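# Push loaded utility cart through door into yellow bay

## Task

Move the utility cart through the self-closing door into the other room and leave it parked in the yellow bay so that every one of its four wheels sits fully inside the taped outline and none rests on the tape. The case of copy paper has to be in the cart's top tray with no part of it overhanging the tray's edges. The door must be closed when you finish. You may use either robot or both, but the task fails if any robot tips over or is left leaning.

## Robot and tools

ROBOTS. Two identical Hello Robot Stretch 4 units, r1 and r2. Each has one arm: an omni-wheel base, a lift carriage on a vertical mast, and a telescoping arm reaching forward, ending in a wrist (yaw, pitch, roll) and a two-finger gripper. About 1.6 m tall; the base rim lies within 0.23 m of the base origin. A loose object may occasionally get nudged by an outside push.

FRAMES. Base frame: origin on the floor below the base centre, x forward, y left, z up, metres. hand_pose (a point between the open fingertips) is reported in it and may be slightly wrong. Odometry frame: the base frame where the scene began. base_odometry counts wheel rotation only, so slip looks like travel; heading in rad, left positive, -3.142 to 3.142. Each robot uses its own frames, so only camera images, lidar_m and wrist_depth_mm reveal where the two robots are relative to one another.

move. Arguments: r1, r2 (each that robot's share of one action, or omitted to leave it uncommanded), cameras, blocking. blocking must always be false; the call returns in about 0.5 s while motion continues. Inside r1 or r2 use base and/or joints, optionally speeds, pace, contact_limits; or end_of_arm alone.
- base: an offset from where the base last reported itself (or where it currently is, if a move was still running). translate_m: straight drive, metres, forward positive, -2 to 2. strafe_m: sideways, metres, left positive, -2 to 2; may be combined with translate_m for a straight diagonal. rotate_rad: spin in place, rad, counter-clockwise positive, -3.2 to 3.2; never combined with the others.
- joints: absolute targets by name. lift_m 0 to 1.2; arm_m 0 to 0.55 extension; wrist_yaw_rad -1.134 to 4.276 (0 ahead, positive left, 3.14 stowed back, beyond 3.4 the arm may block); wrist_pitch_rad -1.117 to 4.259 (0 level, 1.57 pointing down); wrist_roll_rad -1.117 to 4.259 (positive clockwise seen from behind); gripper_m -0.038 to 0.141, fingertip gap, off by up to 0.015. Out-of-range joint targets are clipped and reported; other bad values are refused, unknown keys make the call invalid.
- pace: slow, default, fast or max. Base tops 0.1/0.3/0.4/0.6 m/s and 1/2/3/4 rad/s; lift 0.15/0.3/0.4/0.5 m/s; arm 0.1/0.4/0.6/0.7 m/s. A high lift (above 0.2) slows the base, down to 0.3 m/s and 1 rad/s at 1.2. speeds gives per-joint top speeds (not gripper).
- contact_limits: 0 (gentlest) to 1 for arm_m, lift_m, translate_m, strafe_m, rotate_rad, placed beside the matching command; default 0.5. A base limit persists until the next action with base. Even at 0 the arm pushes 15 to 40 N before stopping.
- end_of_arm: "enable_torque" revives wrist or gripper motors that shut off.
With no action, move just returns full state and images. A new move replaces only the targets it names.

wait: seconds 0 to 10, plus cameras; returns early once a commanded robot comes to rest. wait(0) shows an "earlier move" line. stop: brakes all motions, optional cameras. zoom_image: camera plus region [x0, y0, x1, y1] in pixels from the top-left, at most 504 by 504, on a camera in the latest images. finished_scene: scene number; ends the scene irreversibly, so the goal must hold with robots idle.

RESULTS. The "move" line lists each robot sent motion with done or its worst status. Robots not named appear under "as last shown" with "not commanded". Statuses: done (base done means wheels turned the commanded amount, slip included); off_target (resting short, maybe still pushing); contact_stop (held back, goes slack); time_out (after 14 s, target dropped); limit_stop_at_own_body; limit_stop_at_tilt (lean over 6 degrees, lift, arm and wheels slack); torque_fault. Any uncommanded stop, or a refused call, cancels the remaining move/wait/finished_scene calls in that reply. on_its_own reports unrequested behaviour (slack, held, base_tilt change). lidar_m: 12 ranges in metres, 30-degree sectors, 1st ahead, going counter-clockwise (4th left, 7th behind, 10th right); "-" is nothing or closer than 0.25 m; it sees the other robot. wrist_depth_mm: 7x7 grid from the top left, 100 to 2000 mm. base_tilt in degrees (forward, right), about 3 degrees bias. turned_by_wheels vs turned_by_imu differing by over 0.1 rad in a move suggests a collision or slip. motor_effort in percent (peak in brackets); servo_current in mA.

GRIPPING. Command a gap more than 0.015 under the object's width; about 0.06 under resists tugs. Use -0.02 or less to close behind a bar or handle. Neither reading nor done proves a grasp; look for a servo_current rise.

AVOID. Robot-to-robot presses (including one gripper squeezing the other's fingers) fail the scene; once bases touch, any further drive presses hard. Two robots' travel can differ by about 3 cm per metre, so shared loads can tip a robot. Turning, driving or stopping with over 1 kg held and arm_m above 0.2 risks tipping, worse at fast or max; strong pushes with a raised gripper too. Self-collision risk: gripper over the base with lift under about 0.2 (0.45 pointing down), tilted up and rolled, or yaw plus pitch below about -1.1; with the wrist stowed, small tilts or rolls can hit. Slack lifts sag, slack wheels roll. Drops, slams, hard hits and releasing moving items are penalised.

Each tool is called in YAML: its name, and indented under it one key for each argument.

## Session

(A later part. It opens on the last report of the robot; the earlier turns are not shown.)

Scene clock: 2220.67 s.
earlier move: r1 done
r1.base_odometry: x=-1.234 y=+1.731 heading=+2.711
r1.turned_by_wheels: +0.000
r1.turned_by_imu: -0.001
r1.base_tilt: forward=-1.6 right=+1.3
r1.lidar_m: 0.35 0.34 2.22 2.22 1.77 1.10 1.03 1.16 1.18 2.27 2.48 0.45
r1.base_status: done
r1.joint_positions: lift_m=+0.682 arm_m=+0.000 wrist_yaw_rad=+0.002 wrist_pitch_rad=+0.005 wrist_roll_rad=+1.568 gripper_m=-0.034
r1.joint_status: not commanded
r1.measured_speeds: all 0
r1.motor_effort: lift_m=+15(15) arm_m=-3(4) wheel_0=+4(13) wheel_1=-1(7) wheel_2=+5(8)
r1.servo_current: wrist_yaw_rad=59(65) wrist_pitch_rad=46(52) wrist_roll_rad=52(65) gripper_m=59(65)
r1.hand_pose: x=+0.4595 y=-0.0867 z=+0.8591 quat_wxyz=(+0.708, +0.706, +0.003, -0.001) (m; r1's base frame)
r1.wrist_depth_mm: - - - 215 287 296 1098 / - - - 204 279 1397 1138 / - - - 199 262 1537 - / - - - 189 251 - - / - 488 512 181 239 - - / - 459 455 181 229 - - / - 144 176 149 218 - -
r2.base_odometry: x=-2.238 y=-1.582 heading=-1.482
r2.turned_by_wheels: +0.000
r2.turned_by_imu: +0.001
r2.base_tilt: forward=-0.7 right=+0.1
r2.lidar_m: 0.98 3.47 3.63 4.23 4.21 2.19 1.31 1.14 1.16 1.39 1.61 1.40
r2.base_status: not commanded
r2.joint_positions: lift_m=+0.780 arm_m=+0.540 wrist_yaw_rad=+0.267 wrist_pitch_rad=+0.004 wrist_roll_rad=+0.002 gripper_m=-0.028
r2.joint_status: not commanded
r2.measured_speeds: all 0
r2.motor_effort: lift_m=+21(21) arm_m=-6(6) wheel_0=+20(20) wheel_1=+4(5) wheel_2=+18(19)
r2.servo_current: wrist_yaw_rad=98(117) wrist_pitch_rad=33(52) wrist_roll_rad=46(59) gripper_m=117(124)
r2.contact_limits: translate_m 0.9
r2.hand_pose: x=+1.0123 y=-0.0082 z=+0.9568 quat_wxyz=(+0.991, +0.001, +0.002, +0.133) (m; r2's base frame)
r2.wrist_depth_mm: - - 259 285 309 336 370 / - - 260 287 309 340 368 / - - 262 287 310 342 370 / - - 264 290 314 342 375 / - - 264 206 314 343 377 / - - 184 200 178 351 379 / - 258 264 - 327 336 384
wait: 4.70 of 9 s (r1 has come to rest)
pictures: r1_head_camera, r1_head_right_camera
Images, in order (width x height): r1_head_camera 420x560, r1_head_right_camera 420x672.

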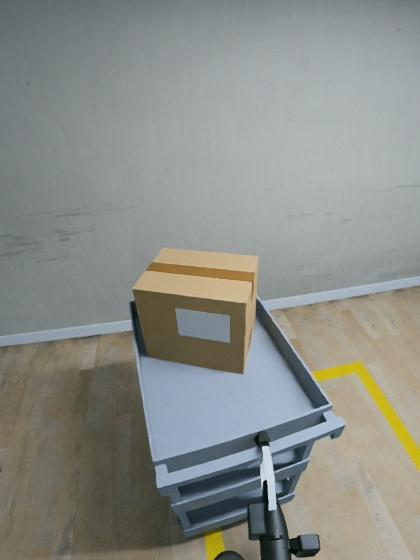

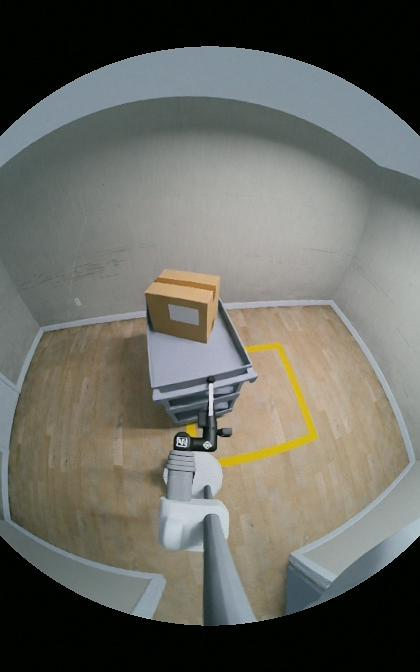

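move:
  r1: {"joints":{"gripper_m":0.1}}
  blocking: false
  cameras: []

wait:
  seconds: 2
  cameras: []

move:
  r1: {"base":{"translate_m":-0.25},"pace":"slow"}
  blocking: false
  cameras: []

wait:
  seconds: 5
  cameras: ["r1_head_camera","r1_head_right_camera"]

Scene clock: 2252.13 s.
move: r1 moving
r1.base_odometry: x=-1.234 y=+1.731 heading=+2.711
r1.turned_by_wheels: +0.000
r1.turned_by_imu: -0.001
r1.base_tilt: forward=-1.6 right=+1.3
r1.lidar_m: 0.35 0.33 2.20 2.23 1.77 1.06 1.05 1.15 1.18 2.26 2.48 0.45
r1.base_status: not commanded
r1.joint_positions: lift_m=+0.682 arm_m=+0.000 wrist_yaw_rad=+0.002 wrist_pitch_rad=+0.005 wrist_roll_rad=+1.568 gripper_m=-0.009
r1.joint_status: gripper_m moving
r1.measured_speeds: all 0
r1.motor_effort: lift_m=+15(15) arm_m=-3(4) wheel_0=+4(4) wheel_1=-2(2) wheel_2=+2(5)
r1.servo_current: wrist_yaw_rad=46(65) wrist_pitch_rad=52(52) wrist_roll_rad=39(65) gripper_m=65(72)
r1.hand_pose: x=+0.4595 y=-0.0867 z=+0.8591 quat_wxyz=(+0.708, +0.706, +0.003, -0.001) (m; r1's base frame)
r1.wrist_depth_mm: - - - 220 294 300 1205 / - - - 209 285 301 404 / - - - 200 263 1661 - / - - - 194 254 - - / - 488 521 185 241 - - / - 462 455 185 233 - - / - 473 181 155 167 - -
r2: as last shown
r2.turned_by_imu: +0.000
r2.base_tilt: forward=-0.6 right=+0.0
r2.lidar_m: 0.96 3.47 3.62 4.27 4.18 2.22 1.31 1.14 1.13 1.38 1.59 1.43
r2.motor_effort: lift_m=+21(21) arm_m=-6(6) wheel_0=+20(21) wheel_1=+4(5) wheel_2=+18(19)
r2.servo_current: wrist_yaw_rad=85(111) wrist_pitch_rad=46(46) wrist_roll_rad=46(59) gripper_m=117(124)
r2.contact_limits: translate_m 0.9
r2.wrist_depth_mm: - - 259 287 307 336 370 / - - 260 287 307 336 368 / - - 263 290 309 340 373 / - - 264 290 314 342 373 / - - 264 206 315 345 377 / - - 185 200 178 351 379 / - 258 263 - 327 334 382
pictures: none
No camera images: "cameras" was empty.

Scene clock: 2253.67 s.
earlier move: r1 done
r1.base_odometry: x=-1.234 y=+1.731 heading=+2.711
r1.turned_by_wheels: +0.000
r1.turned_by_imu: +0.000
r1.base_tilt: forward=-1.6 right=+1.3
r1.lidar_m: 0.34 0.36 2.18 2.23 1.78 1.10 1.05 1.14 1.16 2.25 2.48 0.46
r1.base_status: not commanded
r1.joint_positions: lift_m=+0.682 arm_m=+0.000 wrist_yaw_rad=+0.002 wrist_pitch_rad=+0.005 wrist_roll_rad=+1.568 gripper_m=+0.100
r1.joint_status: all done
r1.measured_speeds: all 0
r1.motor_effort: lift_m=+15(15) arm_m=+4(4) wheel_0=+4(5) wheel_1=-2(2) wheel_2=+1(5)
r1.servo_current: wrist_yaw_rad=72(72) wrist_pitch_rad=52(52) wrist_roll_rad=52(65) gripper_m=39(104)
r1.hand_pose: x=+0.4595 y=-0.0867 z=+0.8591 quat_wxyz=(+0.708, +0.706, +0.003, -0.001) (m; r1's base frame)
r1.wrist_depth_mm: - - - 223 290 1537 1182 / - - - 212 291 314 315 / - - - 204 266 1576 1281 / - - - 251 256 - - / - 488 521 240 245 - - / - 466 459 186 235 - - / - 477 181 158 156 - -
r2.base_odometry: x=-2.238 y=-1.582 heading=-1.482
r2.turned_by_wheels: +0.000
r2.turned_by_imu: +0.000
r2.base_tilt: forward=-0.6 right=+0.1
r2.lidar_m: 0.95 3.47 3.60 4.23 4.21 2.18 1.32 1.15 1.15 1.37 1.60 1.43
r2.base_status: not commanded
r2.joint_positions: lift_m=+0.780 arm_m=+0.540 wrist_yaw_rad=+0.267 wrist_pitch_rad=+0.004 wrist_roll_rad=+0.002 gripper_m=-0.028
r2.joint_status: not commanded
r2.measured_speeds: all 0
r2.motor_effort: lift_m=+21(21) arm_m=-6(6) wheel_0=+20(21) wheel_1=+4(5) wheel_2=+18(19)
r2.servo_current: wrist_yaw_rad=98(111) wrist_pitch_rad=39(52) wrist_roll_rad=39(59) gripper_m=117(130)
r2.contact_limits: translate_m 0.9
r2.hand_pose: x=+1.0123 y=-0.0082 z=+0.9568 quat_wxyz=(+0.991, +0.001, +0.002, +0.133) (m; r2's base frame)
r2.wrist_depth_mm: - - 258 286 307 338 366 / - - 262 286 309 340 368 / - - 262 290 310 342 370 / - - 264 290 312 342 373 / - - 265 205 314 345 377 / - - 184 200 178 351 382 / - 258 264 - 325 336 384
wait: 1.53 of 2 s (r1 has come to rest)
pictures: none
No camera images: "cameras" was empty.

Scene clock: 2254.17 s.
move: r1 moving
r1.base_odometry: x=-1.223 y=+1.725 heading=+2.711
r1.turned_by_wheels: +0.000
r1.turned_by_imu: +0.000
r1.base_tilt: forward=-1.6 right=+1.3
r1.lidar_m: 0.35 0.36 2.21 2.22 1.74 1.05 1.02 1.15 1.14 2.25 2.48 0.47
r1.base_status: translate_m moving
r1.joint_positions: lift_m=+0.682 arm_m=+0.000 wrist_yaw_rad=+0.002 wrist_pitch_rad=+0.004 wrist_roll_rad=+1.568 gripper_m=+0.100
r1.joint_status: not commanded
r1.measured_speeds: translate_m=-0.050 strafe_m=+0.001 rotate_rad=-0.001 lift_m=+0.000 arm_m=+0.000 wrist_yaw_rad=+0.000 wrist_pitch_rad=+0.000 wrist_roll_rad=+0.000
r1.motor_effort: lift_m=+15(15) arm_m=+4(4) wheel_0=-2(6) wheel_1=-3(5) wheel_2=+4(7)
r1.servo_current: wrist_yaw_rad=46(59) wrist_pitch_rad=46(52) wrist_roll_rad=52(52) gripper_m=46(46)
r1.hand_pose: x=+0.4595 y=-0.0868 z=+0.8594 quat_wxyz=(+0.708, +0.706, +0.002, -0.001) (m; r1's base frame)
r1.wrist_depth_mm: - - - 251 - 1661 1255 / - - - 234 310 320 324 / - - - 220 287 1618 1308 / - - - - 274 - - / - - 580 258 260 - - / - 213 216 195 193 - - / - 160 488 144 238 - -
r2: as last shown
r2.base_tilt: forward=-0.7 right=+0.0
r2.lidar_m: 0.97 3.50 3.59 4.27 4.22 2.22 1.33 1.13 1.13 1.37 1.60 1.42
r2.motor_effort: lift_m=+21(21) arm_m=-6(6) wheel_0=+20(20) wheel_1=+4(5) wheel_2=+18(19)
r2.servo_current: wrist_yaw_rad=98(104) wrist_pitch_rad=39(46) wrist_roll_rad=59(65) gripper_m=117(124)
r2.contact_limits: translate_m 0.9
r2.wrist_depth_mm: - - 260 285 306 338 368 / - - 260 287 307 338 370 / - - 264 287 309 340 370 / - - 264 291 312 340 375 / - - 265 205 314 343 377 / - - 185 200 178 353 379 / - 258 262 - 327 336 379
pictures: none
No camera images: "cameras" was empty.

Scene clock: 2257.43 s.
earlier move: r1 done
r1.base_odometry: x=-1.007 y=+1.626 heading=+2.711
r1.turned_by_wheels: +0.000
r1.turned_by_imu: +0.000
r1.base_tilt: forward=-1.6 right=+1.3
r1.lidar_m: 0.57 0.78 2.47 2.17 1.34 0.82 0.81 1.13 0.98 1.71 2.52 0.74
r1.base_status: done
r1.joint_positions: lift_m=+0.682 arm_m=+0.000 wrist_yaw_rad=+0.002 wrist_pitch_rad=+0.004 wrist_roll_rad=+1.568 gripper_m=+0.100
r1.joint_status: not commanded
r1.measured_speeds: all 0
r1.motor_effort: lift_m=+15(15) arm_m=+3(4) wheel_0=-3(7) wheel_1=-3(7) wheel_2=+2(7)
r1.servo_current: wrist_yaw_rad=59(78) wrist_pitch_rad=39(52) wrist_roll_rad=59(72) gripper_m=39(52)
r1.hand_pose: x=+0.4595 y=-0.0868 z=+0.8594 quat_wxyz=(+0.708, +0.706, +0.002, -0.001) (m; r1's base frame)
r1.wrist_depth_mm: - - - - - 1661 1182 / - - - - - 1661 1160 / - - - 473 549 549 549 / - - - 449 - - 504 / - - 715 492 492 - - / - 190 214 707 193 - - / - 144 750 144 - - -
r2.base_odometry: x=-2.238 y=-1.582 heading=-1.482
r2.turned_by_wheels: +0.000
r2.turned_by_imu: +0.000
r2.base_tilt: forward=-0.7 right=+0.0
r2.lidar_m: 0.95 3.50 3.63 4.22 4.19 2.20 1.30 1.14 1.14 1.37 1.60 1.43
r2.base_status: not commanded
r2.joint_positions: lift_m=+0.780 arm_m=+0.540 wrist_yaw_rad=+0.267 wrist_pitch_rad=+0.004 wrist_roll_rad=+0.002 gripper_m=-0.028
r2.joint_status: not commanded
r2.measured_speeds: all 0
r2.motor_effort: lift_m=+21(21) arm_m=-6(6) wheel_0=+20(20) wheel_1=+5(5) wheel_2=+19(19)
r2.servo_current: wrist_yaw_rad=98(111) wrist_pitch_rad=39(46) wrist_roll_rad=52(65) gripper_m=117(124)
r2.contact_limits: translate_m 0.9
r2.hand_pose: x=+1.0123 y=-0.0082 z=+0.9568 quat_wxyz=(+0.991, +0.001, +0.002, +0.133) (m; r2's base frame)
r2.wrist_depth_mm: - - 259 285 309 338 368 / - - 262 286 309 340 370 / - - 263 287 310 338 373 / - - 262 291 312 343 375 / - - 264 205 314 343 377 / - - 184 200 179 349 377 / - 257 264 - 325 336 382
wait: 3.27 of 5 s (r1 has come to rest)
pictures: r1_head_camera, r1_head_right_camera
Images, in order (width x height): r1_head_camera 420x560, r1_head_right_camera 420x672.

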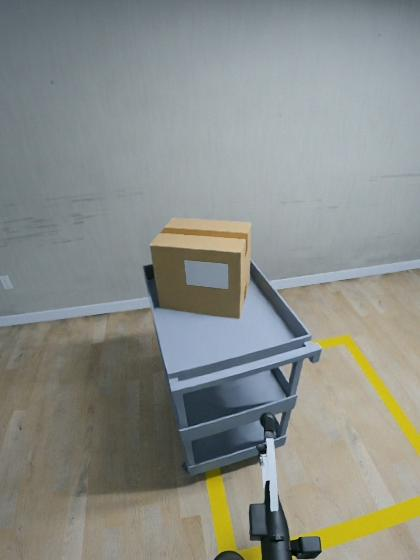

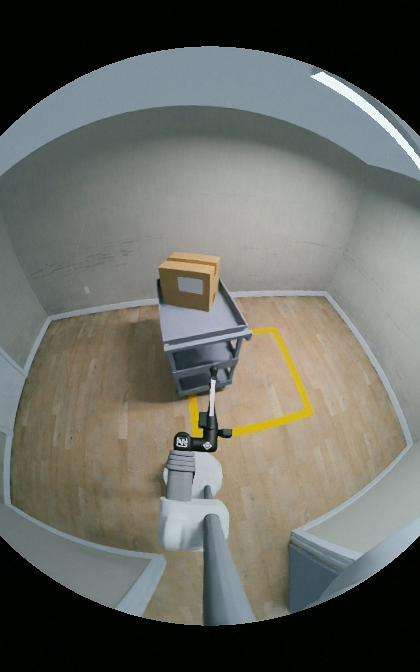

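move:
  r1: {"base":{"strafe_m":0.8}}
  blocking: false
  cameras: []

wait:
  seconds: 6
  cameras: []

move:
  r1: {"base":{"translate_m":1.05},"joints":{"gripper_m":-0.03}}
  blocking: false
  cameras: []

wait:
  seconds: 6
  cameras: ["r1_head_right_camera"]

Scene clock: 2270.63 s.
move: r1 moving
r1.base_odometry: x=-1.022 y=+1.593 heading=+2.711
r1.turned_by_wheels: +0.000
r1.turned_by_imu: +0.000
r1.base_tilt: forward=-1.6 right=+1.3
r1.lidar_m: 0.56 2.07 2.40 2.14 1.33 0.80 0.81 1.17 1.04 1.72 2.56 0.70
r1.base_status: strafe_m moving
r1.joint_positions: lift_m=+0.682 arm_m=+0.000 wrist_yaw_rad=+0.002 wrist_pitch_rad=+0.004 wrist_roll_rad=+1.568 gripper_m=+0.100
r1.joint_status: not commanded
r1.measured_speeds: translate_m=-0.001 strafe_m=+0.141 rotate_rad=+0.005 lift_m=+0.000 arm_m=+0.000 wrist_yaw_rad=+0.000 wrist_pitch_rad=+0.000 wrist_roll_rad=+0.000
r1.motor_effort: lift_m=+15(15) arm_m=+4(4) wheel_0=-12(12) wheel_1=+9(10) wheel_2=+1(1)
r1.servo_current: wrist_yaw_rad=39(65) wrist_pitch_rad=52(52) wrist_roll_rad=39(59) gripper_m=39(52)
r1.hand_pose: x=+0.4595 y=-0.0868 z=+0.8594 quat_wxyz=(+0.708, +0.706, +0.002, -0.001) (m; r1's base frame)
r1.wrist_depth_mm: - - - - - 1708 1182 / - - - - - 1576 1098 / - - - 512 - 564 535 / - - - 445 - - 504 / - - 707 699 480 - - / - 189 214 404 193 - - / - 144 759 144 - - -
r2: as last shown
r2.base_tilt: forward=-0.6 right=+0.1
r2.lidar_m: 0.97 3.49 3.60 4.25 4.20 2.19 1.33 1.13 1.15 1.37 1.58 1.42
r2.motor_effort: lift_m=+21(21) arm_m=-6(6) wheel_0=+20(20) wheel_1=+4(5) wheel_2=+18(19)
r2.servo_current: wrist_yaw_rad=91(104) wrist_pitch_rad=46(46) wrist_roll_rad=39(52) gripper_m=117(124)
r2.contact_limits: translate_m 0.9
r2.wrist_depth_mm: - - 260 285 306 338 368 / - - 262 286 307 338 368 / - - 263 289 310 340 370 / - - 264 290 310 342 373 / - - 264 206 314 343 377 / - - 184 200 179 353 379 / - 258 264 - 325 336 382
pictures: none
No camera images: "cameras" was empty.

Scene clock: 2274.13 s.
earlier move: r1 done
r1.base_odometry: x=-1.341 y=+0.899 heading=+2.711
r1.turned_by_wheels: +0.000
r1.turned_by_imu: +0.004
r1.base_tilt: forward=-1.6 right=+1.2
r1.lidar_m: 1.89 1.92 1.53 1.39 1.43 1.00 0.86 0.87 1.72 2.05 0.83 0.89
r1.base_status: done
r1.joint_positions: lift_m=+0.682 arm_m=+0.000 wrist_yaw_rad=+0.002 wrist_pitch_rad=+0.004 wrist_roll_rad=+1.568 gripper_m=+0.100
r1.joint_status: not commanded
r1.measured_speeds: all 0
r1.motor_effort: lift_m=+15(15) arm_m=+4(4) wheel_0=-1(12) wheel_1=+0(10) wheel_2=+0(2)
r1.servo_current: wrist_yaw_rad=39(72) wrist_pitch_rad=46(52) wrist_roll_rad=52(65) gripper_m=39(52)
r1.hand_pose: x=+0.4595 y=-0.0868 z=+0.8594 quat_wxyz=(+0.708, +0.706, +0.002, -0.001) (m; r1's base frame)
r1.wrist_depth_mm: - - 866 809 - 1618 - / - - - - - 1661 1160 / - - - - - 1618 1205 / - - - - - 1537 1229 / - - - - - 1661 1255 / - 190 195 - 189 1499 1255 / - 144 - 141 - - 1229
r2.base_odometry: x=-2.238 y=-1.582 heading=-1.482
r2.turned_by_wheels: +0.000
r2.turned_by_imu: +0.000
r2.base_tilt: forward=-0.6 right=+0.1
r2.lidar_m: 0.97 3.47 3.63 4.23 4.20 2.19 1.31 1.14 1.15 1.38 1.60 1.43
r2.base_status: not commanded
r2.joint_positions: lift_m=+0.780 arm_m=+0.540 wrist_yaw_rad=+0.267 wrist_pitch_rad=+0.004 wrist_roll_rad=+0.002 gripper_m=-0.028
r2.joint_status: not commanded
r2.measured_speeds: all 0
r2.motor_effort: lift_m=+21(21) arm_m=-6(6) wheel_0=+19(20) wheel_1=+4(5) wheel_2=+18(19)
r2.servo_current: wrist_yaw_rad=104(104) wrist_pitch_rad=39(52) wrist_roll_rad=46(59) gripper_m=117(130)
r2.contact_limits: translate_m 0.9
r2.hand_pose: x=+1.0123 y=-0.0082 z=+0.9568 quat_wxyz=(+0.991, +0.001, +0.002, +0.133) (m; r2's base frame)
r2.wrist_depth_mm: - - 259 285 307 336 368 / - - 262 287 309 338 373 / - - 262 290 310 340 375 / - - 264 290 312 343 370 / - - 264 205 315 345 377 / - - 184 200 179 351 382 / - 259 265 - 325 336 382
wait: 3.50 of 6 s (r1 has come to rest)
pictures: none
No camera images: "cameras" was empty.

Scene clock: 2274.63 s.
move: r1 moving
r1.base_odometry: x=-1.370 y=+0.912 heading=+2.711
r1.turned_by_wheels: +0.000
r1.turned_by_imu: +0.000
r1.base_tilt: forward=-1.6 right=+1.3
r1.lidar_m: 1.88 1.87 1.54 1.39 1.42 1.02 0.91 0.91 1.71 2.15 0.82 0.87
r1.base_status: translate_m moving
r1.joint_positions: lift_m=+0.682 arm_m=+0.000 wrist_yaw_rad=+0.002 wrist_pitch_rad=+0.004 wrist_roll_rad=+1.568 gripper_m=+0.084
r1.joint_status: gripper_m moving
r1.measured_speeds: translate_m=+0.123 strafe_m=+0.000 rotate_rad=-0.002 lift_m=+0.000 arm_m=+0.000 wrist_yaw_rad=+0.000 wrist_pitch_rad=+0.000 wrist_roll_rad=+0.000
r1.motor_effort: lift_m=+15(15) arm_m=+4(4) wheel_0=+8(8) wheel_1=+4(7) wheel_2=-8(9)
r1.servo_current: wrist_yaw_rad=46(52) wrist_pitch_rad=39(46) wrist_roll_rad=52(59) gripper_m=91(91)
r1.hand_pose: x=+0.4595 y=-0.0868 z=+0.8594 quat_wxyz=(+0.708, +0.706, +0.002, -0.001) (m; r1's base frame)
r1.wrist_depth_mm: - - 798 798 - 1499 - / - - - - - 1499 1160 / - - - - - 1576 1229 / - - - - - 1537 1229 / - - - - - 1537 1229 / - - 194 - 190 1618 1255 / - 151 - 139 - - 1255
r2: as last shown
r2.base_tilt: forward=-0.7 right=+0.0
r2.lidar_m: 0.98 3.49 3.61 4.24 4.21 2.19 1.31 1.15 1.16 1.36 1.59 1.43
r2.motor_effort: lift_m=+21(21) arm_m=-6(6) wheel_0=+20(20) wheel_1=+4(5) wheel_2=+18(19)
r2.servo_current: wrist_yaw_rad=91(104) wrist_pitch_rad=46(52) wrist_roll_rad=39(52) gripper_m=117(124)
r2.contact_limits: translate_m 0.9
r2.wrist_depth_mm: - - 260 286 307 336 368 / - - 262 287 309 336 368 / - - 263 290 309 340 373 / - - 263 291 314 342 375 / - - 265 206 314 343 377 / - - 183 200 178 351 379 / - 258 264 - 325 334 382
pictures: none
No camera images: "cameras" was empty.

Scene clock: 2279.13 s.
earlier move: r1 done
r1.base_odometry: x=-2.295 y=+1.338 heading=+2.711
r1.turned_by_wheels: +0.000
r1.turned_by_imu: +0.000
r1.base_tilt: forward=-1.6 right=+1.2
r1.lidar_m: 0.86 0.88 1.08 1.58 1.59 1.97 1.88 1.94 0.55 0.46 0.46 0.98
r1.base_status: done
r1.joint_positions: lift_m=+0.682 arm_m=+0.000 wrist_yaw_rad=+0.002 wrist_pitch_rad=+0.004 wrist_roll_rad=+1.568 gripper_m=-0.029
r1.joint_status: all done
r1.measured_speeds: all 0
r1.motor_effort: lift_m=+15(15) arm_m=+4(4) wheel_0=+2(9) wheel_1=+1(8) wheel_2=+0(10)
r1.servo_current: wrist_yaw_rad=46(65) wrist_pitch_rad=39(52) wrist_roll_rad=46(65) gripper_m=59(124)
r1.hand_pose: x=+0.4595 y=-0.0868 z=+0.8594 quat_wxyz=(+0.708, +0.706, +0.002, -0.001) (m; r1's base frame)
r1.wrist_depth_mm: - - - - - - - / - - - - - - - / - - - - - - - / - - - - - - - / - - - - - - - / - - 180 198 173 - - / - 136 159 - 150 - -
r2.base_odometry: x=-2.238 y=-1.582 heading=-1.482
r2.turned_by_wheels: +0.000
r2.turned_by_imu: +0.001
r2.base_tilt: forward=-0.6 right=+0.0
r2.lidar_m: 0.98 3.49 3.62 4.22 4.20 2.18 1.29 1.12 1.15 1.37 1.59 1.42
r2.base_status: not commanded
r2.joint_positions: lift_m=+0.780 arm_m=+0.540 wrist_yaw_rad=+0.267 wrist_pitch_rad=+0.004 wrist_roll_rad=+0.002 gripper_m=-0.028
r2.joint_status: not commanded
r2.measured_speeds: all 0
r2.motor_effort: lift_m=+21(21) arm_m=-6(6) wheel_0=+20(20) wheel_1=+5(5) wheel_2=+18(19)
r2.servo_current: wrist_yaw_rad=104(111) wrist_pitch_rad=46(59) wrist_roll_rad=52(65) gripper_m=117(130)
r2.contact_limits: translate_m 0.9
r2.hand_pose: x=+1.0123 y=-0.0082 z=+0.9568 quat_wxyz=(+0.991, +0.001, +0.002, +0.133) (m; r2's base frame)
r2.wrist_depth_mm: - - 259 285 307 336 368 / - - 260 286 309 338 370 / - - 264 290 309 340 373 / - - 264 291 312 342 375 / - - 265 206 315 347 377 / - - 185 200 179 353 379 / - 258 264 - 327 334 384
wait: 4.50 of 6 s (r1 has come to rest)
pictures: r1_head_right_camera
Images, in order (width x height): r1_head_right_camera 420x672.

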